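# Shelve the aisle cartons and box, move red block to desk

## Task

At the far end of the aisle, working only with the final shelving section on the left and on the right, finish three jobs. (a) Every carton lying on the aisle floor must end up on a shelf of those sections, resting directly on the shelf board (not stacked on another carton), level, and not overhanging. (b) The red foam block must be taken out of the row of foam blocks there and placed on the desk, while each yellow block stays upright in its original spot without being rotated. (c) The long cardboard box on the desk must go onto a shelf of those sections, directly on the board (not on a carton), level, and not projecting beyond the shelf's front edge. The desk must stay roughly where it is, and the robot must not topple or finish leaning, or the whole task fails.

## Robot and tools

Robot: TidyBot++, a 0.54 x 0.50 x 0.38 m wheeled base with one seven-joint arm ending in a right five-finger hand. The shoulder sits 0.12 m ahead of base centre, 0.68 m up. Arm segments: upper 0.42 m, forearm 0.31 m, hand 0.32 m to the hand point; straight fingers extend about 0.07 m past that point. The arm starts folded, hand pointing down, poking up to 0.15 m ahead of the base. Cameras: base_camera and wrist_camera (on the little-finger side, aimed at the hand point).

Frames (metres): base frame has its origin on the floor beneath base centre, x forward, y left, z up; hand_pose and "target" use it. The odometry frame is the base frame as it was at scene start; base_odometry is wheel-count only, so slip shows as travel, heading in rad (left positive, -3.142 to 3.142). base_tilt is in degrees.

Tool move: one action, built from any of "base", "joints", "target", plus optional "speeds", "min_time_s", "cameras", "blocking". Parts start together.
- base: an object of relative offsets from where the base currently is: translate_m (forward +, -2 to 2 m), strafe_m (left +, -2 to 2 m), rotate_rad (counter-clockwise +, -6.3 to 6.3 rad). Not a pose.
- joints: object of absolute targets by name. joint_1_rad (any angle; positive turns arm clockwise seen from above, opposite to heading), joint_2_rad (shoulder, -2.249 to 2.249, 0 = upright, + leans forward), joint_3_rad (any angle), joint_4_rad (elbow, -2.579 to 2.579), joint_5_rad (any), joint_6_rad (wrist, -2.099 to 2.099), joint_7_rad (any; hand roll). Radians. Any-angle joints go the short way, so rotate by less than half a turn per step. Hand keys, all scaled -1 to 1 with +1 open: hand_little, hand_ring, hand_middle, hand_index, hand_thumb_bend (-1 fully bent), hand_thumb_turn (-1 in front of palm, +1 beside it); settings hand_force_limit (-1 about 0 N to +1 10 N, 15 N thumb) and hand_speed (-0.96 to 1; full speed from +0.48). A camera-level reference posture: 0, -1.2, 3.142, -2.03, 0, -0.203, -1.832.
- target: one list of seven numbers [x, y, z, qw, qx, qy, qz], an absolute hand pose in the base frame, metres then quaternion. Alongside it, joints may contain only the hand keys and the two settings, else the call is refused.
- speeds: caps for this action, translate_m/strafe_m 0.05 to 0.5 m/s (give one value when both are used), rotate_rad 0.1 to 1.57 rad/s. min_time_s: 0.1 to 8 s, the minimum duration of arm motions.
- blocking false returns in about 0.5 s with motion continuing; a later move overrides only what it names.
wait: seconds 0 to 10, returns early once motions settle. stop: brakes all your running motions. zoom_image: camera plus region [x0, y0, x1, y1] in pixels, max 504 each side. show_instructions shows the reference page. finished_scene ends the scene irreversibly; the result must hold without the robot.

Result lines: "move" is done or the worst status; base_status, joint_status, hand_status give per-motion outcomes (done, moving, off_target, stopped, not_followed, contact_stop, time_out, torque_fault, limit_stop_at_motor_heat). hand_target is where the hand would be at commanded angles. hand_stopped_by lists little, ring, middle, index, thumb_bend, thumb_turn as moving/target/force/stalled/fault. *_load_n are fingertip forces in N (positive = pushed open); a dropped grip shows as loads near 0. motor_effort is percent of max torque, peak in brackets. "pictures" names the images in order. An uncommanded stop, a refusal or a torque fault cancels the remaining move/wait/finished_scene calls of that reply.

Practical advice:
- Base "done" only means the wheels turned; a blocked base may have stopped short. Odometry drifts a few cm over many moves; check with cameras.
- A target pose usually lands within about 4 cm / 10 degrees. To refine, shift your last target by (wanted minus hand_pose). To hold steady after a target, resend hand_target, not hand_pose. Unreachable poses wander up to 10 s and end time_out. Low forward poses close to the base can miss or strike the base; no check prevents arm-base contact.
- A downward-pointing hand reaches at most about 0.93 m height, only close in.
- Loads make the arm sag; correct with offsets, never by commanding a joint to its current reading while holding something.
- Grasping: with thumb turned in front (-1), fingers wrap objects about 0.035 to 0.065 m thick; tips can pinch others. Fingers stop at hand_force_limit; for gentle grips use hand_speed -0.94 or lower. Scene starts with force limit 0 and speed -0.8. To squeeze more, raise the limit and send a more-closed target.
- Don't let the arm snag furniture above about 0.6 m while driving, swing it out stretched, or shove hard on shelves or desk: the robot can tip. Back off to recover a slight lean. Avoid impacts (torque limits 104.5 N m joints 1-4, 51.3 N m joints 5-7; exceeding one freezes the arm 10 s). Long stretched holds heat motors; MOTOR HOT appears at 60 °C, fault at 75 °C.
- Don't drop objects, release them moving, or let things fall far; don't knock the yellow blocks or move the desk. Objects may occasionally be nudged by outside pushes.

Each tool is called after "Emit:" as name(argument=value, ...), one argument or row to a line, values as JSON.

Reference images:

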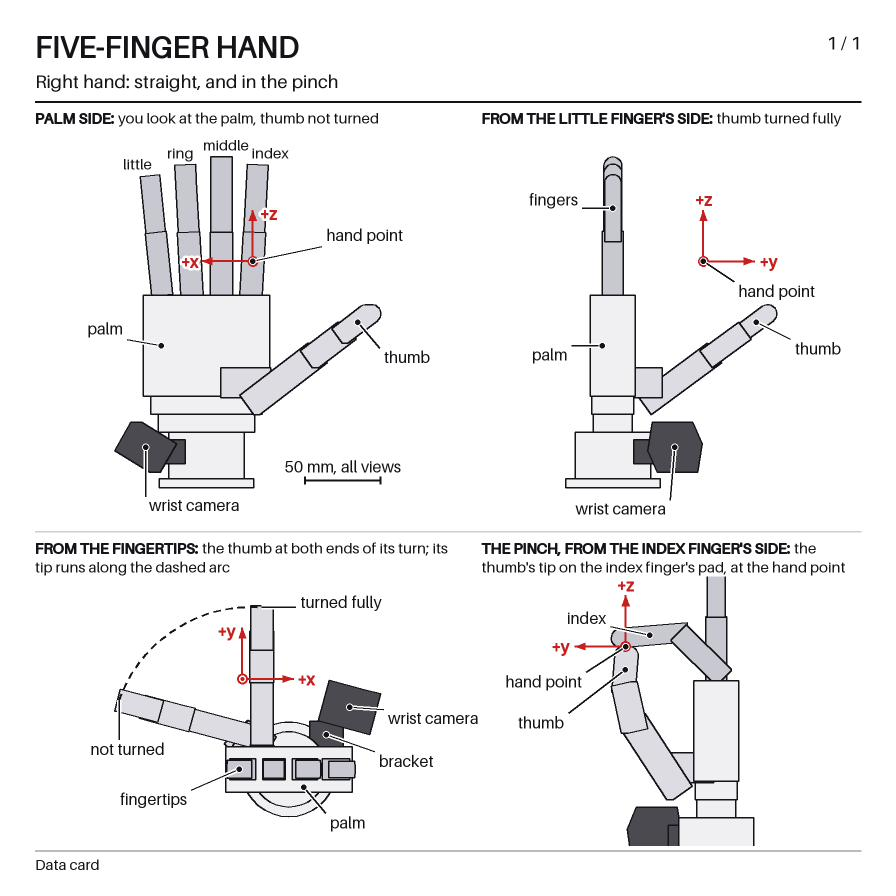

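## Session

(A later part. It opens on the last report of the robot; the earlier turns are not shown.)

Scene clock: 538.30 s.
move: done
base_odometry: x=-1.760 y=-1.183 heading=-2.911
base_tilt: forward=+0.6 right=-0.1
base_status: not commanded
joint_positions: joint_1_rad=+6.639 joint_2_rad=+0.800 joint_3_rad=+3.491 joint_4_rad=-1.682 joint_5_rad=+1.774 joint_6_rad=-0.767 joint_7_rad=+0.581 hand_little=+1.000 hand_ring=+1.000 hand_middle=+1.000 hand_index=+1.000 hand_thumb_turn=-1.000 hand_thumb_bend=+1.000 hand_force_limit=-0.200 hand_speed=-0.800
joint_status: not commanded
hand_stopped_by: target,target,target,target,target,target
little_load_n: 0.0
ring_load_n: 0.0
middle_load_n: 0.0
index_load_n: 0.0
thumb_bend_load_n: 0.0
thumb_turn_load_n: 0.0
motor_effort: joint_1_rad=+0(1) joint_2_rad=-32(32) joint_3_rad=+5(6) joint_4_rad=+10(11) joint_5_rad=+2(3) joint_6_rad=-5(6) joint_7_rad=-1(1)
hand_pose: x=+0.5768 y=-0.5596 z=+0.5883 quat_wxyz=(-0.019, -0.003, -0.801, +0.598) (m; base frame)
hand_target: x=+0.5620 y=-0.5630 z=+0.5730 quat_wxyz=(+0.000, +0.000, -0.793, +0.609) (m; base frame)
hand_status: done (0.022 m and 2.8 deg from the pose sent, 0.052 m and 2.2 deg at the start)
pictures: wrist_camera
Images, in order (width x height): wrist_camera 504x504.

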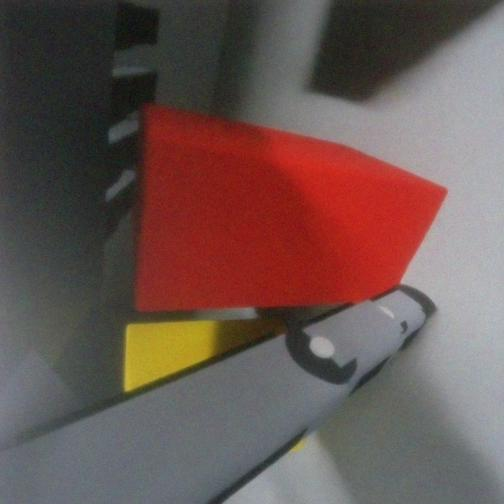

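Emit:
move(
  target=[0.544, -0.563, 0.579, 0, 0, 0.793, -0.609],
  min_time_s=2,
  cameras=["wrist_camera"],
)

Scene clock: 552.17 s.
move: done
base_odometry: x=-1.760 y=-1.183 heading=-2.911
base_tilt: forward=+0.6 right=-0.1
base_status: not commanded
joint_positions: joint_1_rad=+6.677 joint_2_rad=+0.799 joint_3_rad=+3.449 joint_4_rad=-1.718 joint_5_rad=+1.845 joint_6_rad=-0.815 joint_7_rad=+0.552 hand_little=+1.000 hand_ring=+1.000 hand_middle=+1.000 hand_index=+1.000 hand_thumb_turn=-1.000 hand_thumb_bend=+1.000 hand_force_limit=-0.200 hand_speed=-0.800
joint_status: not commanded
hand_stopped_by: target,target,target,target,target,target
little_load_n: 0.0
ring_load_n: 0.0
middle_load_n: 0.0
index_load_n: 0.0
thumb_bend_load_n: 0.0
thumb_turn_load_n: 0.0
motor_effort: joint_1_rad=+1(2) joint_2_rad=-28(32) joint_3_rad=+3(5) joint_4_rad=+7(10) joint_5_rad=+0(3) joint_6_rad=-3(6) joint_7_rad=+0(1)
hand_pose: x=+0.5617 y=-0.5638 z=+0.5841 quat_wxyz=(-0.008, +0.007, -0.796, +0.606) (m; base frame)
hand_target: x=+0.5440 y=-0.5630 z=+0.5790 quat_wxyz=(+0.000, +0.000, -0.793, +0.609) (m; base frame)
hand_status: done (0.018 m and 1.3 deg from the pose sent, 0.034 m and 2.8 deg at the start)
pictures: wrist_camera
Images, in order (width x height): wrist_camera 504x504.

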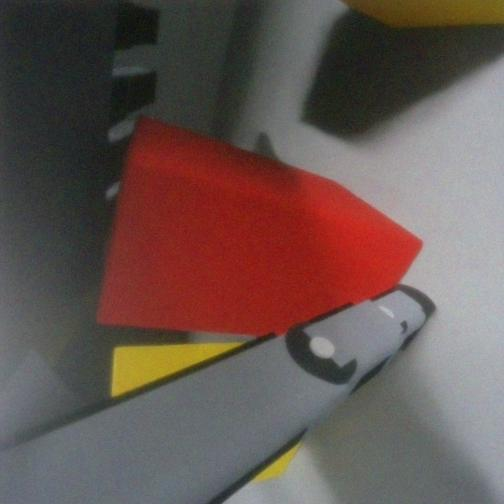

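Emit:
move(
  target=[0.546, -0.566, 0.600, 0, 0, 0.793, -0.609],
  min_time_s=1.5,
  cameras=["wrist_camera"],
)

Scene clock: 558.50 s.
move: done
base_odometry: x=-1.760 y=-1.183 heading=-2.911
base_tilt: forward=+0.6 right=-0.1
base_status: not commanded
joint_positions: joint_1_rad=+6.677 joint_2_rad=+0.793 joint_3_rad=+3.449 joint_4_rad=-1.718 joint_5_rad=+1.845 joint_6_rad=-0.815 joint_7_rad=+0.552 hand_little=+1.000 hand_ring=+1.000 hand_middle=+1.000 hand_index=+1.000 hand_thumb_turn=-1.000 hand_thumb_bend=+1.000 hand_force_limit=-0.200 hand_speed=-0.800
joint_status: not commanded
hand_stopped_by: target,target,target,target,target,target
little_load_n: 0.0
ring_load_n: -0.5
middle_load_n: 0.0
index_load_n: 0.0
thumb_bend_load_n: 0.0
thumb_turn_load_n: 0.0
motor_effort: joint_1_rad=+0(2) joint_2_rad=-32(32) joint_3_rad=+4(4) joint_4_rad=+10(10) joint_5_rad=+2(3) joint_6_rad=-6(6) joint_7_rad=-1(1)
hand_pose: x=+0.5621 y=-0.5640 z=+0.5878 quat_wxyz=(-0.010, +0.006, -0.795, +0.607) (m; base frame)
hand_target: x=+0.5460 y=-0.5660 z=+0.6000 quat_wxyz=(+0.000, +0.000, -0.793, +0.609) (m; base frame)
hand_status: done (0.020 m and 1.4 deg from the pose sent, 0.022 m and 1.3 deg at the start)
pictures: wrist_camera
Images, in order (width x height): wrist_camera 504x504.

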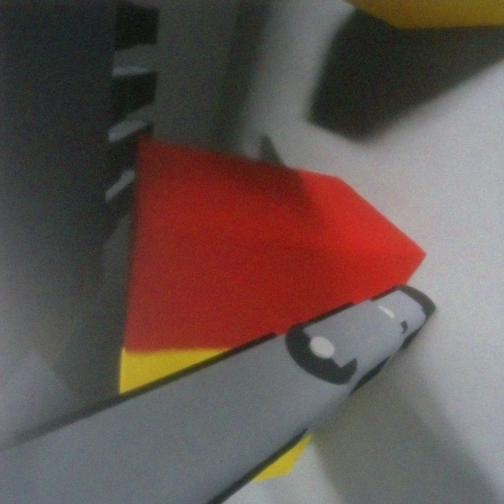

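Emit:
move(
  joints={"hand_middle":-0.2,"hand_index":-0.2,"hand_thumb_bend":0.0,"hand_speed":-0.92,"hand_force_limit":-0.4},
  cameras=["wrist_camera"],
)

Scene clock: 567.40 s.
move: off_target
base_odometry: x=-1.760 y=-1.183 heading=-2.911
base_tilt: forward=+0.6 right=-0.1
base_status: not commanded
joint_positions: joint_1_rad=+6.677 joint_2_rad=+0.784 joint_3_rad=+3.449 joint_4_rad=-1.718 joint_5_rad=+1.845 joint_6_rad=-0.815 joint_7_rad=+0.552 hand_little=+1.000 hand_ring=+1.000 hand_middle=+0.455 hand_index=+0.507 hand_thumb_turn=-1.000 hand_thumb_bend=+0.823 hand_force_limit=-0.400 hand_speed=-0.920
joint_status: hand_middle off_target (ended at +0.455, target -0.200); hand_index off_target (ended at +0.507, target -0.200); hand_thumb_bend off_target (ended at +0.823, target +0.000); the others done
hand_stopped_by: target,target,force,force,force,target
little_load_n: -0.5
ring_load_n: 0.0
middle_load_n: 3.0
index_load_n: 1.0
thumb_bend_load_n: 12.0
thumb_turn_load_n: 0.5
motor_effort: joint_1_rad=+0(1) joint_2_rad=-30(32) joint_3_rad=+4(4) joint_4_rad=+9(10) joint_5_rad=+2(3) joint_6_rad=-4(6) joint_7_rad=-1(1)
hand_pose: x=+0.5629 y=-0.5643 z=+0.5936 quat_wxyz=(-0.013, +0.003, -0.794, +0.608) (m; base frame)
hand_target: x=+0.5460 y=-0.5660 z=+0.6000 quat_wxyz=(+0.000, +0.000, -0.793, +0.609) (m; base frame)
hand_status: not commanded
pictures: wrist_camera
Images, in order (width x height): wrist_camera 504x504.

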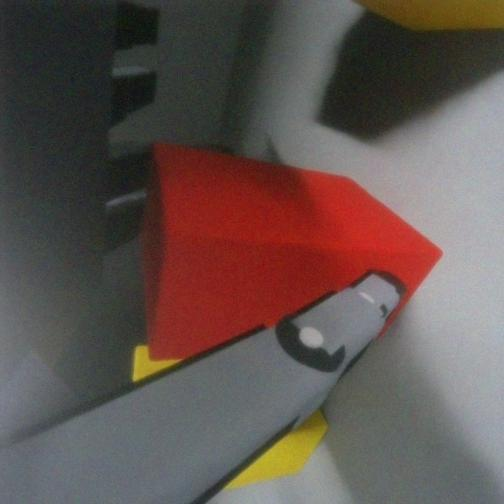

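Emit:
move(
  joints={"hand_middle":-0.3,"hand_index":-0.3,"hand_speed":-0.92,"hand_force_limit":-0.1},
)

Emit:
move(
  target=[0.546, -0.563, 0.645, 0, 0, 0.793, -0.609],
  min_time_s=3,
  cameras=["wrist_camera"],
)

Scene clock: 574.70 s.
move: off_target
base_odometry: x=-1.760 y=-1.183 heading=-2.911
base_tilt: forward=+0.6 right=-0.1
base_status: not commanded
joint_positions: joint_1_rad=+6.678 joint_2_rad=+0.780 joint_3_rad=+3.449 joint_4_rad=-1.718 joint_5_rad=+1.845 joint_6_rad=-0.815 joint_7_rad=+0.552 hand_little=+1.000 hand_ring=+1.000 hand_middle=+0.322 hand_index=+0.344 hand_thumb_turn=-1.000 hand_thumb_bend=+0.825 hand_force_limit=-0.100 hand_speed=-0.920
joint_status: hand_middle off_target (ended at +0.322, target -0.300); hand_index off_target (ended at +0.344, target -0.300); the others done
hand_stopped_by: target,target,force,force,force,target
little_load_n: 0.0
ring_load_n: 0.0
middle_load_n: 3.0
index_load_n: 4.5
thumb_bend_load_n: 22.0
thumb_turn_load_n: -0.5
motor_effort: joint_1_rad=-1(1) joint_2_rad=-30(31) joint_3_rad=+3(3) joint_4_rad=+9(10) joint_5_rad=+2(2) joint_6_rad=-3(5) joint_7_rad=-1(1)
hand_pose: x=+0.5631 y=-0.5646 z=+0.5964 quat_wxyz=(-0.015, +0.002, -0.793, +0.609) (m; base frame)
hand_target: x=+0.5460 y=-0.5660 z=+0.6000 quat_wxyz=(+0.000, +0.000, -0.793, +0.609) (m; base frame)
hand_status: not commanded
pictures: none

Scene clock: 578.00 s.
move: done
base_odometry: x=-1.760 y=-1.183 heading=-2.911
base_tilt: forward=+0.6 right=+0.0
base_status: not commanded
joint_positions: joint_1_rad=+6.655 joint_2_rad=+0.713 joint_3_rad=+3.483 joint_4_rad=-1.718 joint_5_rad=+1.783 joint_6_rad=-0.815 joint_7_rad=+0.673 hand_little=+1.000 hand_ring=+1.000 hand_middle=+0.322 hand_index=+0.344 hand_thumb_turn=-1.000 hand_thumb_bend=+0.825 hand_force_limit=-0.100 hand_speed=-0.920
joint_status: not commanded
hand_stopped_by: target,target,force,force,force,target
little_load_n: 0.0
ring_load_n: 0.0
middle_load_n: 3.0
index_load_n: 4.0
thumb_bend_load_n: 23.0
thumb_turn_load_n: 0.0
motor_effort: joint_1_rad=+0(1) joint_2_rad=-31(32) joint_3_rad=+4(4) joint_4_rad=+11(11) joint_5_rad=+3(3) joint_6_rad=-5(6) joint_7_rad=-1(1)
hand_pose: x=+0.5486 y=-0.5662 z=+0.6352 quat_wxyz=(+0.004, +0.004, -0.787, +0.617) (m; base frame)
hand_target: x=+0.5460 y=-0.5630 z=+0.6450 quat_wxyz=(+0.000, +0.000, -0.793, +0.609) (m; base frame)
hand_status: done (0.011 m and 1.4 deg from the pose sent, 0.052 m and 1.7 deg at the start)
pictures: wrist_camera
Images, in order (width x height): wrist_camera 504x504.

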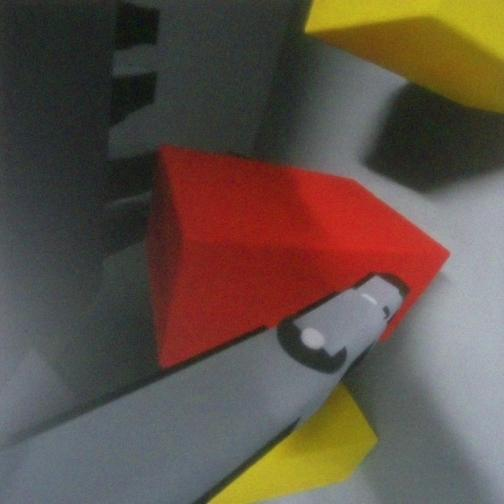

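Emit:
move(
  target=[0.555, -0.55, 0.70, 0, 0, 0.793, -0.609],
  min_time_s=2,
  cameras=["wrist_camera"],
)

Emit:
move(
  target=[0.50, -0.15, 0.72, 0, 0, 0.793, -0.609],
  min_time_s=4,
  cameras=["all"],
)

Scene clock: 583.27 s.
move: done
base_odometry: x=-1.760 y=-1.183 heading=-2.911
base_tilt: forward=+0.7 right=-0.1
base_status: not commanded
joint_positions: joint_1_rad=+6.542 joint_2_rad=+0.638 joint_3_rad=+3.607 joint_4_rad=-1.683 joint_5_rad=+1.602 joint_6_rad=-0.786 joint_7_rad=+0.885 hand_little=+1.000 hand_ring=+1.000 hand_middle=+0.322 hand_index=+0.344 hand_thumb_turn=-1.000 hand_thumb_bend=+0.825 hand_force_limit=-0.100 hand_speed=-0.920
joint_status: not commanded
hand_stopped_by: target,target,force,force,force,target
little_load_n: -0.5
ring_load_n: -0.5
middle_load_n: 3.0
index_load_n: 4.0
thumb_bend_load_n: 23.0
thumb_turn_load_n: 0.0
motor_effort: joint_1_rad=+0(1) joint_2_rad=-29(31) joint_3_rad=+5(5) joint_4_rad=+12(12) joint_5_rad=+3(4) joint_6_rad=-4(6) joint_7_rad=-1(1)
hand_pose: x=+0.5442 y=-0.5531 z=+0.6876 quat_wxyz=(+0.022, +0.001, -0.785, +0.619) (m; base frame)
hand_target: x=+0.5550 y=-0.5500 z=+0.7000 quat_wxyz=(+0.000, +0.000, -0.793, +0.609) (m; base frame)
hand_status: done (0.017 m and 2.9 deg from the pose sent, 0.067 m and 1.4 deg at the start)
pictures: wrist_camera
Images, in order (width x height): wrist_camera 504x504.

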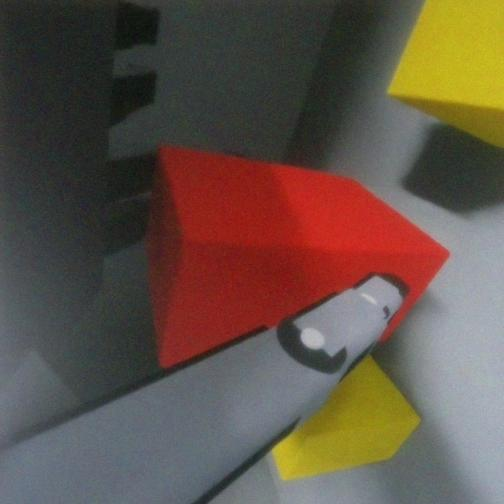

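Scene clock: 587.57 s.
move: done
base_odometry: x=-1.760 y=-1.183 heading=-2.911
base_tilt: forward=+0.6 right=-0.1
base_status: not commanded
joint_positions: joint_1_rad=+5.791 joint_2_rad=+0.385 joint_3_rad=+3.304 joint_4_rad=-1.940 joint_5_rad=+1.140 joint_6_rad=-1.555 joint_7_rad=+0.814 hand_little=+1.000 hand_ring=+1.000 hand_middle=+0.322 hand_index=+0.344 hand_thumb_turn=-1.000 hand_thumb_bend=+0.825 hand_force_limit=-0.100 hand_speed=-0.920
joint_status: not commanded
hand_stopped_by: target,target,force,force,force,target
little_load_n: 0.0
ring_load_n: 0.0
middle_load_n: 2.5
index_load_n: 4.0
thumb_bend_load_n: 23.0
thumb_turn_load_n: 0.0
motor_effort: joint_1_rad=+0(2) joint_2_rad=-20(29) joint_3_rad=+1(5) joint_4_rad=+8(12) joint_5_rad=+6(6) joint_6_rad=-5(5) joint_7_rad=-1(1)
hand_pose: x=+0.5264 y=-0.1520 z=+0.7144 quat_wxyz=(-0.011, +0.029, -0.793, +0.608) (m; base frame)
hand_target: x=+0.5000 y=-0.1500 z=+0.7200 quat_wxyz=(+0.000, +0.000, -0.793, +0.609) (m; base frame)
hand_status: done (0.027 m and 3.5 deg from the pose sent, 0.407 m and 2.9 deg at the start)
pictures: base_camera, wrist_camera
Images, in order (width x height): base_camera 644x364, wrist_camera 504x504.

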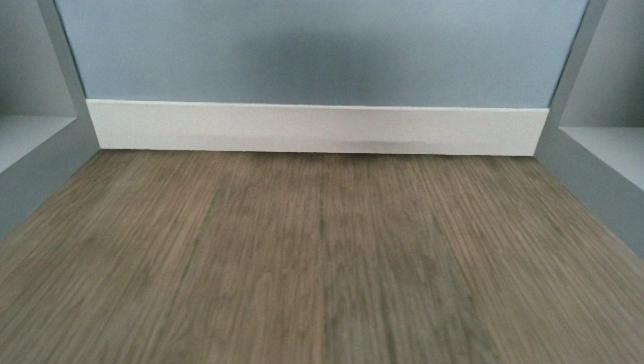

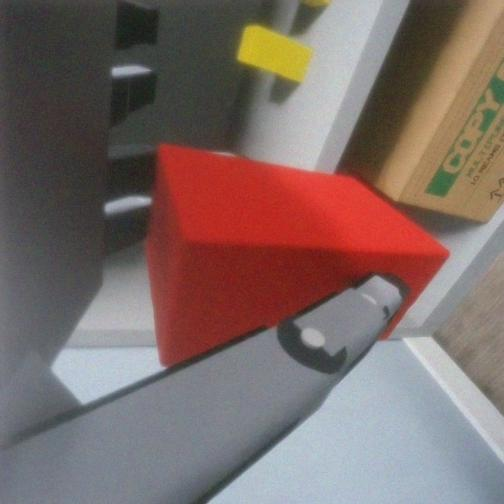

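Emit:
move(
  target=[0.40, -0.02, 0.80, 0, 0, 0.793, -0.609],
  min_time_s=2,
)

Emit:
move(
  base={"translate_m":-1.75},
  speeds={"translate_m":0.3},
  cameras=["all"],
)

Scene clock: 606.40 s.
move: done
base_odometry: x=-1.760 y=-1.183 heading=-2.911
base_tilt: forward=+0.6 right=-0.1
base_status: not commanded
joint_positions: joint_1_rad=+5.564 joint_2_rad=+0.257 joint_3_rad=+3.038 joint_4_rad=-1.851 joint_5_rad=+0.903 joint_6_rad=-2.035 joint_7_rad=+0.774 hand_little=+1.000 hand_ring=+1.000 hand_middle=+0.322 hand_index=+0.344 hand_thumb_turn=-1.000 hand_thumb_bend=+0.825 hand_force_limit=-0.100 hand_speed=-0.920
joint_status: not commanded
hand_stopped_by: target,target,force,force,force,target
little_load_n: 0.0
ring_load_n: 0.0
middle_load_n: 3.0
index_load_n: 4.0
thumb_bend_load_n: 23.0
thumb_turn_load_n: 0.5
motor_effort: joint_1_rad=+0(2) joint_2_rad=-17(21) joint_3_rad=+0(2) joint_4_rad=+8(9) joint_5_rad=+4(5) joint_6_rad=-5(5) joint_7_rad=-1(1)
hand_pose: x=+0.4245 y=-0.0216 z=+0.7842 quat_wxyz=(-0.010, +0.030, -0.795, +0.606) (m; base frame)
hand_target: x=+0.4049 y=-0.0171 z=+0.7951 quat_wxyz=(-0.006, +0.005, -0.798, +0.602) (m; base frame)
hand_status: done (0.029 m and 3.7 deg from the pose sent, 0.202 m and 3.5 deg at the start; a joint's target at an end of its range on 61 of 61 steps)
pictures: none

Scene clock: 613.27 s.
move: done
base_odometry: x=-0.057 y=-0.782 heading=-2.911
base_tilt: forward=+0.6 right=-0.1
base_status: done
joint_positions: joint_1_rad=+5.559 joint_2_rad=+0.249 joint_3_rad=+3.036 joint_4_rad=-1.848 joint_5_rad=+0.899 joint_6_rad=-2.041 joint_7_rad=+0.773 hand_little=+1.000 hand_ring=+1.000 hand_middle=+0.322 hand_index=+0.344 hand_thumb_turn=-1.000 hand_thumb_bend=+0.825 hand_force_limit=-0.100 hand_speed=-0.920
joint_status: not commanded
hand_stopped_by: target,target,force,force,force,target
little_load_n: 0.0
ring_load_n: 0.0
middle_load_n: 3.0
index_load_n: 4.0
thumb_bend_load_n: 23.0
thumb_turn_load_n: 0.0
motor_effort: joint_1_rad=+1(3) joint_2_rad=-17(19) joint_3_rad=+0(1) joint_4_rad=+9(9) joint_5_rad=+5(5) joint_6_rad=-5(6) joint_7_rad=-1(1)
hand_pose: x=+0.4224 y=-0.0199 z=+0.7863 quat_wxyz=(-0.012, +0.029, -0.797, +0.603) (m; base frame)
hand_target: x=+0.4049 y=-0.0171 z=+0.7951 quat_wxyz=(-0.006, +0.005, -0.798, +0.602) (m; base frame)
hand_status: not commanded
pictures: base_camera, wrist_camera
Images, in order (width x height): base_camera 644x364, wrist_camera 504x504.

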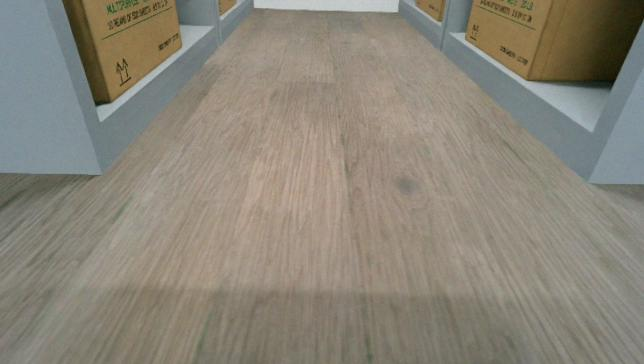

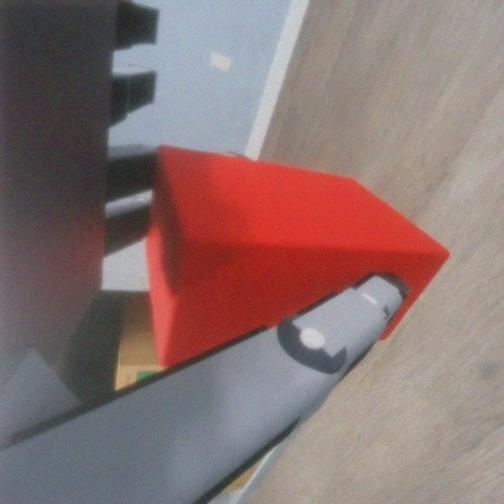

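Emit:
move(
  base={"rotate_rad":3.14},
  speeds={"rotate_rad":0.8},
  cameras=["all"],
)

Scene clock: 622.30 s.
move: done
base_odometry: x=-0.057 y=-0.782 heading=+0.229
base_tilt: forward=+0.6 right=-0.1
base_status: done
joint_positions: joint_1_rad=+5.557 joint_2_rad=+0.249 joint_3_rad=+3.034 joint_4_rad=-1.848 joint_5_rad=+0.899 joint_6_rad=-2.041 joint_7_rad=+0.773 hand_little=+1.000 hand_ring=+1.000 hand_middle=+0.322 hand_index=+0.344 hand_thumb_turn=-1.000 hand_thumb_bend=+0.825 hand_force_limit=-0.100 hand_speed=-0.920
joint_status: not commanded
hand_stopped_by: target,target,force,force,force,target
little_load_n: 0.0
ring_load_n: 0.0
middle_load_n: 3.0
index_load_n: 4.0
thumb_bend_load_n: 23.0
thumb_turn_load_n: 0.0
motor_effort: joint_1_rad=+0(2) joint_2_rad=-17(18) joint_3_rad=+0(1) joint_4_rad=+9(9) joint_5_rad=+5(5) joint_6_rad=-5(6) joint_7_rad=-1(1)
hand_pose: x=+0.4225 y=-0.0186 z=+0.7862 quat_wxyz=(-0.013, +0.031, -0.797, +0.603) (m; base frame)
hand_target: x=+0.4049 y=-0.0171 z=+0.7951 quat_wxyz=(-0.006, +0.005, -0.798, +0.602) (m; base frame)
hand_status: not commanded
pictures: base_camera, wrist_camera
Images, in order (width x height): base_camera 644x364, wrist_camera 504x504.

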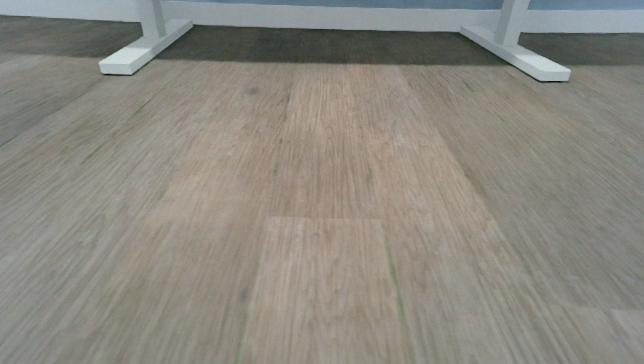

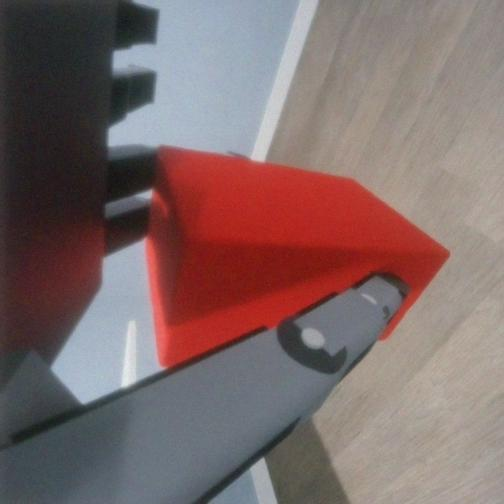

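Emit:
move(
  target=[0.50, -0.15, 0.88, 0, 0, 0.793, -0.609],
  min_time_s=2,
  base={"translate_m":0.6,"strafe_m":0.25},
  speeds={"translate_m":0.25},
  cameras=["all"],
)

Scene clock: 635.03 s.
move: done
base_odometry: x=+0.471 y=-0.403 heading=+0.229
base_tilt: forward=+0.6 right=-0.1
base_status: done
joint_positions: joint_1_rad=+5.858 joint_2_rad=+0.195 joint_3_rad=+3.150 joint_4_rad=-1.650 joint_5_rad=+1.165 joint_6_rad=-1.920 joint_7_rad=+1.186 hand_little=+1.000 hand_ring=+1.000 hand_middle=+0.322 hand_index=+0.344 hand_thumb_turn=-1.000 hand_thumb_bend=+0.825 hand_force_limit=-0.100 hand_speed=-0.920
joint_status: not commanded
hand_stopped_by: target,target,force,force,force,target
little_load_n: 0.0
ring_load_n: 0.0
middle_load_n: 3.0
index_load_n: 4.0
thumb_bend_load_n: 23.0
thumb_turn_load_n: 0.5
motor_effort: joint_1_rad=+1(1) joint_2_rad=-17(20) joint_3_rad=+0(1) joint_4_rad=+11(11) joint_5_rad=+6(7) joint_6_rad=-3(5) joint_7_rad=-1(2)
hand_pose: x=+0.4858 y=-0.1383 z=+0.8655 quat_wxyz=(+0.021, -0.008, -0.795, +0.607) (m; base frame)
hand_target: x=+0.5000 y=-0.1500 z=+0.8800 quat_wxyz=(+0.000, +0.000, -0.793, +0.609) (m; base frame)
hand_status: done (0.023 m and 2.6 deg from the pose sent, 0.179 m and 4.0 deg at the start)
pictures: base_camera, wrist_camera
Images, in order (width x height): base_camera 644x364, wrist_camera 504x504.

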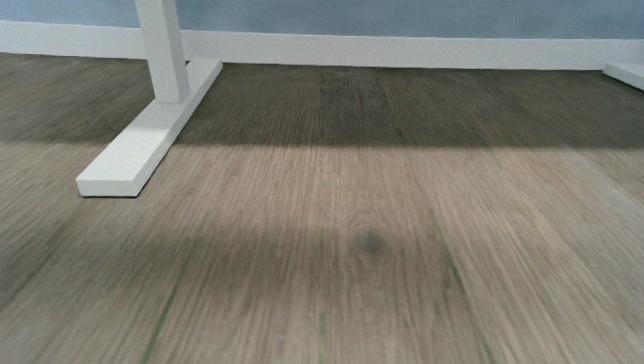

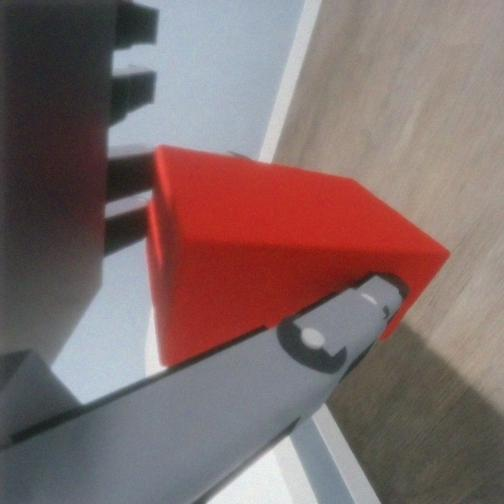

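Emit:
zoom_image(
  camera="wrist_camera",
  region=[200, 350, 400, 504],
)

Scaled by 2.520 from the camera's 504x504 image, which has a finer 720x720 frame.

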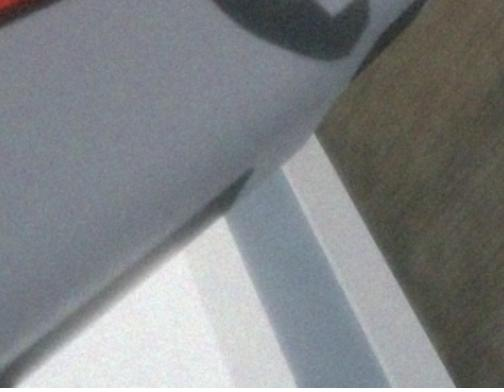

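Emit:
move(
  base={"translate_m":0.32},
  speeds={"translate_m":0.15},
  cameras=["all"],
)

Emit:
move(
  target=[0.60, -0.15, 0.88, 0, 0, 0.793, -0.609],
  min_time_s=2,
  cameras=["wrist_camera"],
)

Scene clock: 650.43 s.
move: done
base_odometry: x=+0.783 y=-0.330 heading=+0.230
base_tilt: forward=+0.6 right=-0.1
base_status: done
joint_positions: joint_1_rad=+5.858 joint_2_rad=+0.189 joint_3_rad=+3.150 joint_4_rad=-1.650 joint_5_rad=+1.165 joint_6_rad=-1.918 joint_7_rad=+1.186 hand_little=+1.000 hand_ring=+1.000 hand_middle=+0.322 hand_index=+0.344 hand_thumb_turn=-1.000 hand_thumb_bend=+0.825 hand_force_limit=-0.100 hand_speed=-0.920
joint_status: not commanded
hand_stopped_by: target,target,force,force,force,target
little_load_n: 0.0
ring_load_n: 0.0
middle_load_n: 3.0
index_load_n: 4.0
thumb_bend_load_n: 23.0
thumb_turn_load_n: 0.0
motor_effort: joint_1_rad=+0(1) joint_2_rad=-17(19) joint_3_rad=+0(1) joint_4_rad=+11(11) joint_5_rad=+6(7) joint_6_rad=-2(3) joint_7_rad=-1(1)
hand_pose: x=+0.4854 y=-0.1388 z=+0.8673 quat_wxyz=(+0.018, -0.009, -0.796, +0.605) (m; base frame)
hand_target: x=+0.5000 y=-0.1500 z=+0.8800 quat_wxyz=(+0.000, +0.000, -0.793, +0.609) (m; base frame)
hand_status: not commanded
pictures: base_camera, wrist_camera
Images, in order (width x height): base_camera 644x364, wrist_camera 504x504.

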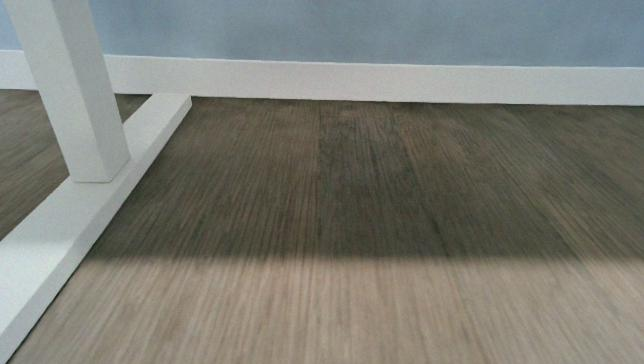

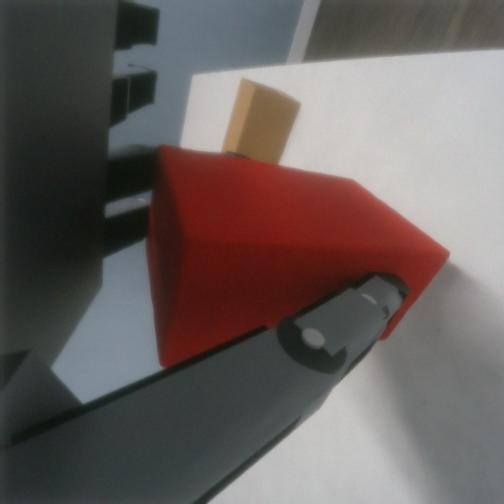

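Scene clock: 652.73 s.
move: done
base_odometry: x=+0.783 y=-0.330 heading=+0.230
base_tilt: forward=+0.6 right=-0.1
base_status: not commanded
joint_positions: joint_1_rad=+5.782 joint_2_rad=+0.373 joint_3_rad=+3.438 joint_4_rad=-1.354 joint_5_rad=+1.165 joint_6_rad=-1.781 joint_7_rad=+1.333 hand_little=+1.000 hand_ring=+1.000 hand_middle=+0.322 hand_index=+0.344 hand_thumb_turn=-1.000 hand_thumb_bend=+0.825 hand_force_limit=-0.100 hand_speed=-0.920
joint_status: not commanded
hand_stopped_by: target,target,force,force,force,target
little_load_n: 0.0
ring_load_n: 0.0
middle_load_n: 2.5
index_load_n: 4.0
thumb_bend_load_n: 22.5
thumb_turn_load_n: 0.0
motor_effort: joint_1_rad=+0(1) joint_2_rad=-22(23) joint_3_rad=+2(2) joint_4_rad=+12(12) joint_5_rad=+7(8) joint_6_rad=-1(2) joint_7_rad=-1(1)
hand_pose: x=+0.5788 y=-0.1573 z=+0.8885 quat_wxyz=(+0.005, -0.032, -0.791, +0.610) (m; base frame)
hand_target: x=+0.6000 y=-0.1500 z=+0.8800 quat_wxyz=(+0.000, +0.000, -0.793, +0.609) (m; base frame)
hand_status: done (0.024 m and 3.7 deg from the pose sent, 0.116 m and 2.4 deg at the start)
pictures: wrist_camera
Images, in order (width x height): wrist_camera 504x504.

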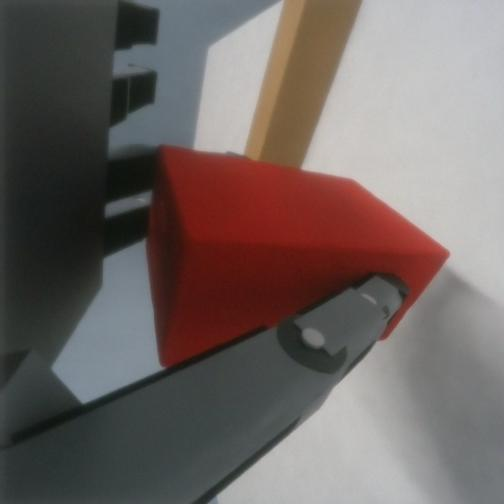

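Emit:
move(
  target=[0.60, -0.15, 0.82, 0, 0, 0.793, -0.609],
  min_time_s=2,
)

Emit:
move(
  target=[0.60, -0.15, 0.79, 0, 0, 0.793, -0.609],
  min_time_s=1.5,
)

Emit:
move(
  target=[0.60, -0.15, 0.77, 0, 0, 0.793, -0.609],
  min_time_s=1.5,
  cameras=["wrist_camera"],
)

Scene clock: 658.20 s.
move: done
base_odometry: x=+0.783 y=-0.330 heading=+0.230
base_tilt: forward=+0.6 right=-0.1
base_status: not commanded
joint_positions: joint_1_rad=+5.781 joint_2_rad=+0.406 joint_3_rad=+3.438 joint_4_rad=-1.456 joint_5_rad=+1.165 joint_6_rad=-1.715 joint_7_rad=+1.250 hand_little=+1.000 hand_ring=+1.000 hand_middle=+0.322 hand_index=+0.344 hand_thumb_turn=-1.000 hand_thumb_bend=+0.825 hand_force_limit=-0.100 hand_speed=-0.920
joint_status: not commanded
hand_stopped_by: target,target,force,force,force,target
little_load_n: 0.0
ring_load_n: 0.0
middle_load_n: 3.0
index_load_n: 4.0
thumb_bend_load_n: 23.0
thumb_turn_load_n: 0.0
motor_effort: joint_1_rad=+0(1) joint_2_rad=-23(24) joint_3_rad=+2(2) joint_4_rad=+11(12) joint_5_rad=+7(7) joint_6_rad=-2(2) joint_7_rad=-1(1)
hand_pose: x=+0.5874 y=-0.1594 z=+0.8491 quat_wxyz=(+0.008, -0.010, -0.784, +0.621) (m; base frame)
hand_target: x=+0.6000 y=-0.1500 z=+0.8200 quat_wxyz=(+0.000, +0.000, -0.793, +0.609) (m; base frame)
hand_status: done (0.033 m and 2.2 deg from the pose sent, 0.072 m and 3.7 deg at the start)
pictures: none

Scene clock: 660.00 s.
move: done
base_odometry: x=+0.783 y=-0.330 heading=+0.230
base_tilt: forward=+0.6 right=-0.1
base_status: not commanded
joint_positions: joint_1_rad=+5.776 joint_2_rad=+0.427 joint_3_rad=+3.441 joint_4_rad=-1.509 joint_5_rad=+1.160 joint_6_rad=-1.685 joint_7_rad=+1.174 hand_little=+1.000 hand_ring=+1.000 hand_middle=+0.322 hand_index=+0.344 hand_thumb_turn=-1.000 hand_thumb_bend=+0.825 hand_force_limit=-0.100 hand_speed=-0.920
joint_status: not commanded
hand_stopped_by: target,target,force,force,force,target
little_load_n: 0.0
ring_load_n: 0.0
middle_load_n: 3.5
index_load_n: 4.0
thumb_bend_load_n: 23.0
thumb_turn_load_n: -2.0
motor_effort: joint_1_rad=+0(1) joint_2_rad=-21(24) joint_3_rad=+2(2) joint_4_rad=+9(12) joint_5_rad=+4(8) joint_6_rad=+0(3) joint_7_rad=-1(1)
hand_pose: x=+0.5906 y=-0.1591 z=+0.8269 quat_wxyz=(+0.002, -0.012, -0.781, +0.624) (m; base frame)
hand_target: x=+0.6000 y=-0.1500 z=+0.7900 quat_wxyz=(+0.000, +0.000, -0.793, +0.609) (m; base frame)
hand_status: done (0.039 m and 2.6 deg from the pose sent, 0.061 m and 2.2 deg at the start)
pictures: none

Scene clock: 661.80 s.
move: done
base_odometry: x=+0.783 y=-0.330 heading=+0.230
base_tilt: forward=+0.6 right=-0.1
base_status: not commanded
joint_positions: joint_1_rad=+5.764 joint_2_rad=+0.427 joint_3_rad=+3.452 joint_4_rad=-1.526 joint_5_rad=+1.160 joint_6_rad=-1.684 joint_7_rad=+1.124 hand_little=+1.000 hand_ring=+1.000 hand_middle=+0.322 hand_index=+0.344 hand_thumb_turn=-1.000 hand_thumb_bend=+0.825 hand_force_limit=-0.100 hand_speed=-0.920
joint_status: not commanded
hand_stopped_by: target,target,force,force,force,target
little_load_n: 0.0
ring_load_n: 0.0
middle_load_n: 5.0
index_load_n: 5.0
thumb_bend_load_n: 23.0
thumb_turn_load_n: -6.5
motor_effort: joint_1_rad=+2(2) joint_2_rad=-15(21) joint_3_rad=+1(2) joint_4_rad=+6(10) joint_5_rad=-3(4) joint_6_rad=+3(3) joint_7_rad=-1(1)
hand_pose: x=+0.5894 y=-0.1594 z=+0.8258 quat_wxyz=(-0.008, -0.026, -0.778, +0.627) (m; base frame)
hand_target: x=+0.6000 y=-0.1500 z=+0.7700 quat_wxyz=(+0.000, +0.000, -0.793, +0.609) (m; base frame)
hand_status: done (0.058 m and 4.2 deg from the pose sent, 0.058 m and 2.6 deg at the start)
pictures: wrist_camera
Images, in order (width x height): wrist_camera 504x504.

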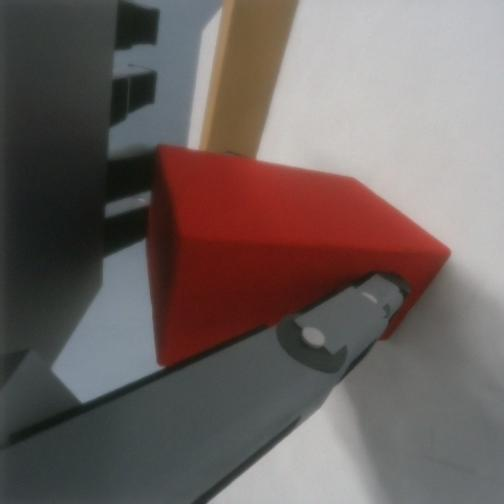

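Emit:
move(
  target=[0.60, -0.15, 0.815, 0, 0, 0.793, -0.609],
  min_time_s=1.5,
)

Emit:
move(
  joints={"hand_middle":1,"hand_index":1,"hand_thumb_bend":1,"hand_speed":-0.85},
  cameras=["wrist_camera"],
)

Scene clock: 666.57 s.
move: done
base_odometry: x=+0.783 y=-0.330 heading=+0.230
base_tilt: forward=+0.6 right=-0.1
base_status: not commanded
joint_positions: joint_1_rad=+5.764 joint_2_rad=+0.427 joint_3_rad=+3.452 joint_4_rad=-1.509 joint_5_rad=+1.157 joint_6_rad=-1.684 joint_7_rad=+1.157 hand_little=+1.000 hand_ring=+1.000 hand_middle=+0.322 hand_index=+0.344 hand_thumb_turn=-1.000 hand_thumb_bend=+0.825 hand_force_limit=-0.100 hand_speed=-0.920
joint_status: not commanded
hand_stopped_by: target,target,force,force,force,target
little_load_n: -0.5
ring_load_n: 0.0
middle_load_n: 3.0
index_load_n: 4.0
thumb_bend_load_n: 23.0
thumb_turn_load_n: 0.0
motor_effort: joint_1_rad=+0(2) joint_2_rad=-23(24) joint_3_rad=+2(2) joint_4_rad=+11(11) joint_5_rad=+7(7) joint_6_rad=-1(3) joint_7_rad=-1(2)
hand_pose: x=+0.5915 y=-0.1573 z=+0.8282 quat_wxyz=(-0.004, -0.018, -0.781, +0.625) (m; base frame)
hand_target: x=+0.6000 y=-0.1500 z=+0.8150 quat_wxyz=(+0.000, +0.000, -0.793, +0.609) (m; base frame)
hand_status: done (0.017 m and 3.1 deg from the pose sent, 0.018 m and 4.2 deg at the start)
pictures: none

Scene clock: 668.67 s.
move: done
base_odometry: x=+0.783 y=-0.330 heading=+0.230
base_tilt: forward=+0.6 right=-0.1
base_status: not commanded
joint_positions: joint_1_rad=+5.764 joint_2_rad=+0.427 joint_3_rad=+3.452 joint_4_rad=-1.508 joint_5_rad=+1.157 joint_6_rad=-1.684 joint_7_rad=+1.157 hand_little=+1.000 hand_ring=+1.000 hand_middle=+1.000 hand_index=+1.000 hand_thumb_turn=-1.000 hand_thumb_bend=+1.000 hand_force_limit=-0.100 hand_speed=-0.850
joint_status: all done
hand_stopped_by: target,target,target,target,target,target
little_load_n: 0.0
ring_load_n: 0.0
middle_load_n: 0.0
index_load_n: -0.5
thumb_bend_load_n: 0.0
thumb_turn_load_n: 0.0
motor_effort: joint_1_rad=+0(1) joint_2_rad=-23(24) joint_3_rad=+3(3) joint_4_rad=+11(11) joint_5_rad=+6(7) joint_6_rad=-2(3) joint_7_rad=-1(1)
hand_pose: x=+0.5918 y=-0.1572 z=+0.8285 quat_wxyz=(-0.005, -0.018, -0.781, +0.625) (m; base frame)
hand_target: x=+0.6000 y=-0.1500 z=+0.8150 quat_wxyz=(+0.000, +0.000, -0.793, +0.609) (m; base frame)
hand_status: not commanded
pictures: wrist_camera
Images, in order (width x height): wrist_camera 504x504.

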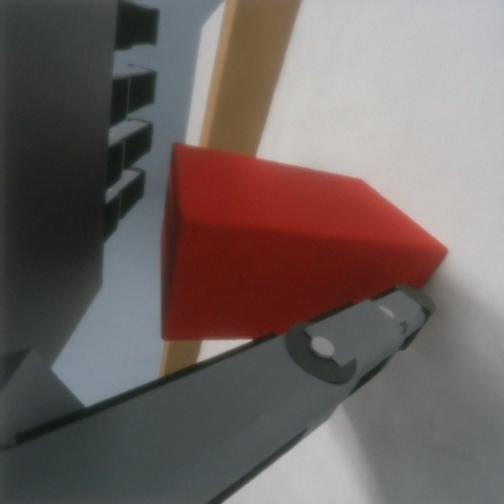

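Emit:
move(
  target=[0.59, -0.14, 0.91, 0, 0, 0.793, -0.609],
  min_time_s=2,
)

Emit:
move(
  target=[0.45, -0.05, 0.93, 0, 0, 0.793, -0.609],
  min_time_s=2,
  cameras=["wrist_camera"],
)

Scene clock: 673.90 s.
move: done
base_odometry: x=+0.783 y=-0.330 heading=+0.230
base_tilt: forward=+0.6 right=-0.1
base_status: not commanded
joint_positions: joint_1_rad=+5.758 joint_2_rad=+0.400 joint_3_rad=+3.452 joint_4_rad=-1.293 joint_5_rad=+1.157 joint_6_rad=-1.727 joint_7_rad=+1.404 hand_little=+1.000 hand_ring=+1.000 hand_middle=+1.000 hand_index=+1.000 hand_thumb_turn=-1.000 hand_thumb_bend=+1.000 hand_force_limit=-0.100 hand_speed=-0.850
joint_status: not commanded
hand_stopped_by: target,target,target,target,target,target
little_load_n: 0.0
ring_load_n: 0.0
middle_load_n: 0.0
index_load_n: 0.0
thumb_bend_load_n: 0.0
thumb_turn_load_n: 0.0
motor_effort: joint_1_rad=+0(1) joint_2_rad=-24(25) joint_3_rad=+2(3) joint_4_rad=+12(12) joint_5_rad=+7(7) joint_6_rad=+0(2) joint_7_rad=-1(1)
hand_pose: x=+0.6095 y=-0.1389 z=+0.8908 quat_wxyz=(-0.014, +0.008, -0.796, +0.605) (m; base frame)
hand_target: x=+0.5900 y=-0.1400 z=+0.9100 quat_wxyz=(+0.000, +0.000, -0.793, +0.609) (m; base frame)
hand_status: done (0.027 m and 1.9 deg from the pose sent, 0.083 m and 3.1 deg at the start)
pictures: none

Scene clock: 676.23 s.
move: off_target
base_odometry: x=+0.783 y=-0.330 heading=+0.230
base_tilt: forward=+0.6 right=-0.1
base_status: not commanded
joint_positions: joint_1_rad=+5.661 joint_2_rad=+0.201 joint_3_rad=+3.100 joint_4_rad=-1.445 joint_5_rad=+1.157 joint_6_rad=-2.041 joint_7_rad=+1.309 hand_little=+1.000 hand_ring=+1.000 hand_middle=+1.000 hand_index=+1.000 hand_thumb_turn=-1.000 hand_thumb_bend=+1.000 hand_force_limit=-0.100 hand_speed=-0.850
joint_status: not commanded
hand_stopped_by: target,target,target,target,target,target
little_load_n: 0.0
ring_load_n: 0.0
middle_load_n: 0.0
index_load_n: 0.0
thumb_bend_load_n: 0.0
thumb_turn_load_n: 0.0
motor_effort: joint_1_rad=+0(1) joint_2_rad=-18(24) joint_3_rad=+0(2) joint_4_rad=+11(12) joint_5_rad=+6(7) joint_6_rad=-1(2) joint_7_rad=-1(1)
hand_pose: x=+0.5002 y=-0.0353 z=+0.9070 quat_wxyz=(-0.035, +0.056, -0.814, +0.578) (m; base frame)
hand_target: x=+0.4837 y=-0.0403 z=+0.9217 quat_wxyz=(-0.042, +0.032, -0.802, +0.595) (m; base frame)
hand_status: off_target (0.057 m and 8.8 deg from the pose sent, 0.187 m and 1.9 deg at the start; a joint's target at an end of its range on 61 of 61 steps)
pictures: wrist_camera
Images, in order (width x height): wrist_camera 504x504.

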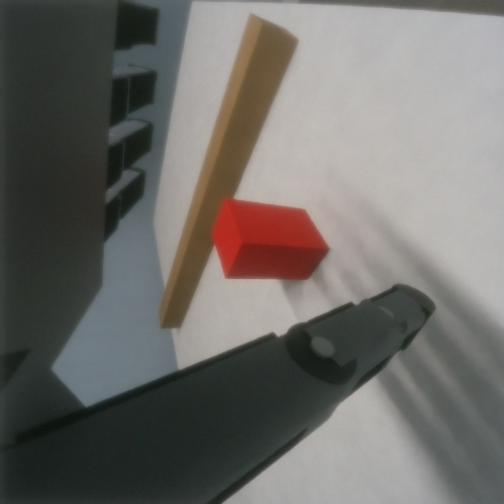

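Emit:
move(
  base={"translate_m":-0.35},
  speeds={"translate_m":0.3},
)

Emit:
move(
  joints={"joint_1_rad":6.283,"joint_2_rad":-0.317,"joint_3_rad":3.142,"joint_4_rad":-2.5,"joint_5_rad":0,"joint_6_rad":-0.6,"joint_7_rad":-1.57},
  base={"strafe_m":-0.42},
  min_time_s=3,
)

Emit:
move(
  target=[0.48, -0.05, 0.93, 0.5736, -0.8192, 0, 0],
  min_time_s=3,
  cameras=["all"],
)

Scene clock: 703.33 s.
move: done
base_odometry: x=+0.442 y=-0.409 heading=+0.230
base_tilt: forward=+0.6 right=-0.1
base_status: done
joint_positions: joint_1_rad=+5.659 joint_2_rad=+0.190 joint_3_rad=+3.099 joint_4_rad=-1.446 joint_5_rad=+1.157 joint_6_rad=-2.047 joint_7_rad=+1.308 hand_little=+1.000 hand_ring=+1.000 hand_middle=+1.000 hand_index=+1.000 hand_thumb_turn=-1.000 hand_thumb_bend=+1.000 hand_force_limit=-0.100 hand_speed=-0.850
joint_status: not commanded
hand_stopped_by: target,target,target,target,target,target
little_load_n: 0.0
ring_load_n: 0.0
middle_load_n: 0.0
index_load_n: 0.0
thumb_bend_load_n: 0.0
thumb_turn_load_n: 0.0
motor_effort: joint_1_rad=+0(2) joint_2_rad=-17(21) joint_3_rad=+0(1) joint_4_rad=+11(11) joint_5_rad=+6(6) joint_6_rad=-1(2) joint_7_rad=+0(1)
hand_pose: x=+0.4966 y=-0.0360 z=+0.9101 quat_wxyz=(-0.038, +0.054, -0.815, +0.576) (m; base frame)
hand_target: x=+0.4837 y=-0.0403 z=+0.9217 quat_wxyz=(-0.042, +0.032, -0.802, +0.595) (m; base frame)
hand_status: not commanded
pictures: none

Scene clock: 707.03 s.
move: done
base_odometry: x=+0.537 y=-0.818 heading=+0.229
base_tilt: forward=+0.6 right=-0.1
base_status: done
joint_positions: joint_1_rad=+6.267 joint_2_rad=-0.301 joint_3_rad=+3.118 joint_4_rad=-2.477 joint_5_rad=+0.041 joint_6_rad=-0.659 joint_7_rad=-1.527 hand_little=+1.000 hand_ring=+1.000 hand_middle=+1.000 hand_index=+1.000 hand_thumb_turn=-1.000 hand_thumb_bend=+1.000 hand_force_limit=-0.100 hand_speed=-0.850
joint_status: all done
hand_stopped_by: target,target,target,target,target,target
little_load_n: 0.0
ring_load_n: 0.0
middle_load_n: 0.0
index_load_n: 0.0
thumb_bend_load_n: -0.5
thumb_turn_load_n: 0.0
motor_effort: joint_1_rad=+1(2) joint_2_rad=-3(19) joint_3_rad=+0(2) joint_4_rad=+12(13) joint_5_rad=+0(7) joint_6_rad=+2(4) joint_7_rad=-1(2)
hand_pose: x=+0.3269 y=-0.0617 z=+0.5918 quat_wxyz=(-0.019, -0.987, -0.055, -0.152) (m; base frame)
hand_target: x=+0.3293 y=-0.0589 z=+0.5886 quat_wxyz=(+0.000, -0.984, +0.000, -0.178) (m; base frame)
hand_status: not commanded
pictures: none

Scene clock: 710.63 s.
move: off_target
base_odometry: x=+0.537 y=-0.818 heading=+0.229
base_tilt: forward=+0.6 right=+0.0
base_status: not commanded
joint_positions: joint_1_rad=+7.006 joint_2_rad=+0.473 joint_3_rad=+3.105 joint_4_rad=-0.938 joint_5_rad=-1.165 joint_6_rad=-2.042 joint_7_rad=-1.511 hand_little=+1.000 hand_ring=+1.000 hand_middle=+1.000 hand_index=+1.000 hand_thumb_turn=-1.000 hand_thumb_bend=+1.000 hand_force_limit=-0.100 hand_speed=-0.850
joint_status: not commanded
hand_stopped_by: target,target,target,target,target,target
little_load_n: 0.0
ring_load_n: 0.0
middle_load_n: 0.0
index_load_n: 0.0
thumb_bend_load_n: 0.0
thumb_turn_load_n: 0.0
motor_effort: joint_1_rad=+0(1) joint_2_rad=-26(26) joint_3_rad=-2(3) joint_4_rad=+11(13) joint_5_rad=-6(7) joint_6_rad=+1(4) joint_7_rad=-1(1)
hand_pose: x=+0.5395 y=-0.0554 z=+0.9203 quat_wxyz=(+0.540, -0.833, +0.091, -0.075) (m; base frame)
hand_target: x=+0.5327 y=-0.0521 z=+0.9251 quat_wxyz=(+0.565, -0.821, +0.047, -0.067) (m; base frame)
hand_status: off_target (0.061 m and 14.1 deg from the pose sent, 0.371 m and 74.2 deg at the start; a joint's target at an end of its range on 91 of 91 steps)
pictures: base_camera, wrist_camera
Images, in order (width x height): base_camera 644x364, wrist_camera 504x504.

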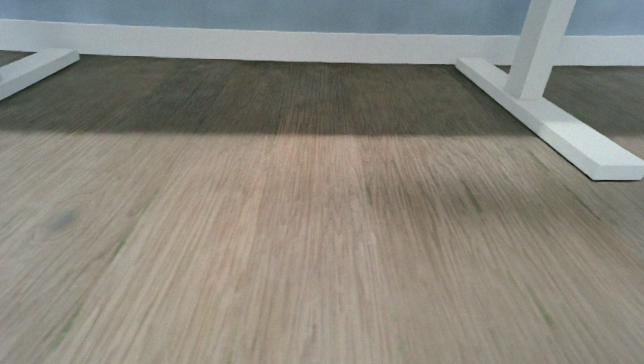

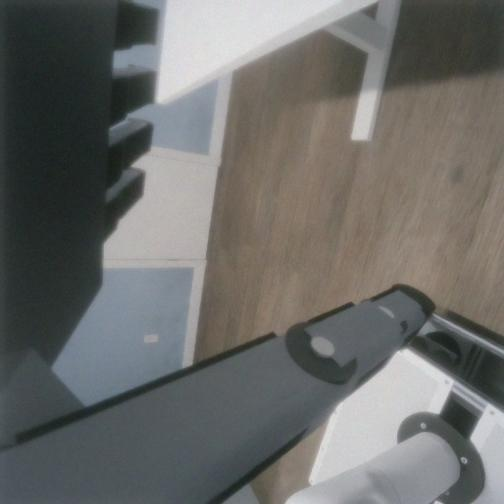

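Emit:
move(
  base={"translate_m":0.48},
  speeds={"translate_m":0.2},
  cameras=["all"],
)

Scene clock: 718.50 s.
move: done
base_odometry: x=+1.005 y=-0.710 heading=+0.229
base_tilt: forward=+0.6 right=-0.1
base_status: done
joint_positions: joint_1_rad=+7.009 joint_2_rad=+0.480 joint_3_rad=+3.103 joint_4_rad=-0.937 joint_5_rad=-1.167 joint_6_rad=-2.048 joint_7_rad=-1.511 hand_little=+1.000 hand_ring=+1.000 hand_middle=+1.000 hand_index=+1.000 hand_thumb_turn=-1.000 hand_thumb_bend=+1.000 hand_force_limit=-0.100 hand_speed=-0.850
joint_status: not commanded
hand_stopped_by: target,target,target,target,target,target
little_load_n: 0.0
ring_load_n: 0.0
middle_load_n: 0.0
index_load_n: 0.0
thumb_bend_load_n: 0.0
thumb_turn_load_n: 0.0
motor_effort: joint_1_rad=+0(2) joint_2_rad=-26(28) joint_3_rad=-2(3) joint_4_rad=+11(11) joint_5_rad=-7(7) joint_6_rad=+0(1) joint_7_rad=-1(1)
hand_pose: x=+0.5390 y=-0.0568 z=+0.9189 quat_wxyz=(+0.543, -0.832, +0.091, -0.072) (m; base frame)
hand_target: x=+0.5327 y=-0.0521 z=+0.9251 quat_wxyz=(+0.565, -0.821, +0.047, -0.067) (m; base frame)
hand_status: not commanded
pictures: base_camera, wrist_camera
Images, in order (width x height): base_camera 644x364, wrist_camera 504x504.

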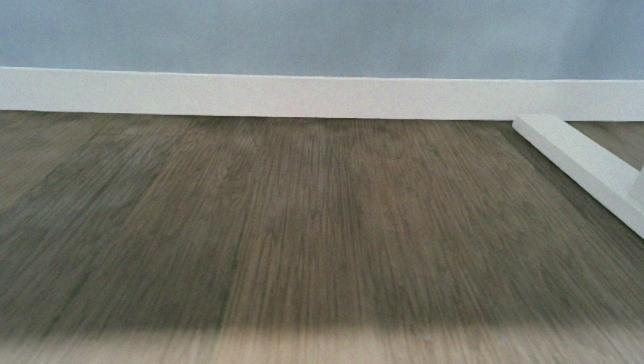

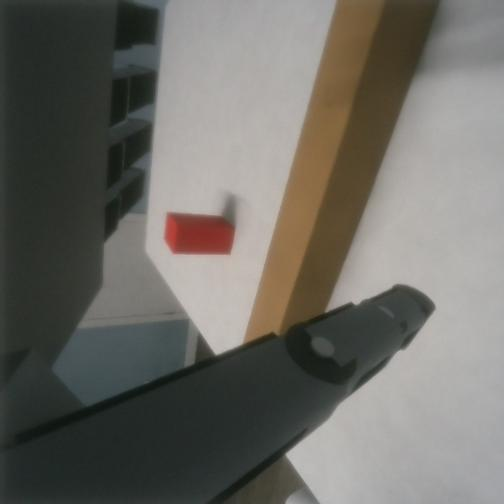

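Emit:
move(
  target=[0.635, 0.05, 0.88, 0.4992, -0.8647, 0.0476, -0.0275],
  min_time_s=2.5,
  cameras=["wrist_camera"],
)

Scene clock: 736.43 s.
move: done
base_odometry: x=+1.005 y=-0.710 heading=+0.229
base_tilt: forward=+0.7 right=-0.1
base_status: not commanded
joint_positions: joint_1_rad=+6.947 joint_2_rad=+0.724 joint_3_rad=+2.228 joint_4_rad=-0.692 joint_5_rad=-0.485 joint_6_rad=-1.770 joint_7_rad=-1.818 hand_little=+1.000 hand_ring=+1.000 hand_middle=+1.000 hand_index=+1.000 hand_thumb_turn=-1.000 hand_thumb_bend=+1.000 hand_force_limit=-0.100 hand_speed=-0.850
joint_status: not commanded
hand_stopped_by: target,target,target,target,target,target
little_load_n: 0.0
ring_load_n: 0.0
middle_load_n: 0.0
index_load_n: 0.0
thumb_bend_load_n: 0.0
thumb_turn_load_n: 0.0
motor_effort: joint_1_rad=+1(1) joint_2_rad=-29(29) joint_3_rad=-6(7) joint_4_rad=+10(11) joint_5_rad=-7(8) joint_6_rad=+2(3) joint_7_rad=-1(1)
hand_pose: x=+0.6109 y=+0.0478 z=+0.8886 quat_wxyz=(+0.496, -0.868, +0.019, -0.018) (m; base frame)
hand_target: x=+0.6350 y=+0.0500 z=+0.8800 quat_wxyz=(+0.499, -0.865, +0.048, -0.028) (m; base frame)
hand_status: done (0.026 m and 3.5 deg from the pose sent, 0.149 m and 9.5 deg at the start)
pictures: wrist_camera
Images, in order (width x height): wrist_camera 504x504.

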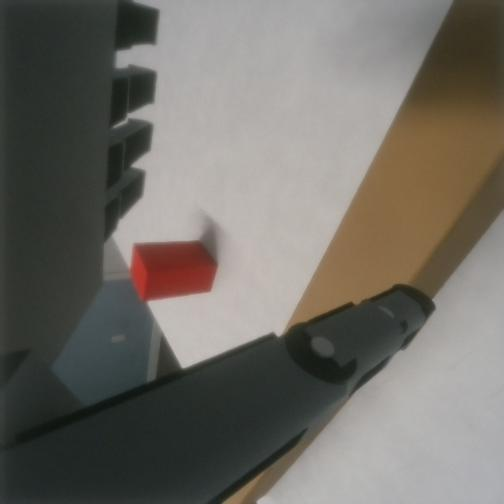

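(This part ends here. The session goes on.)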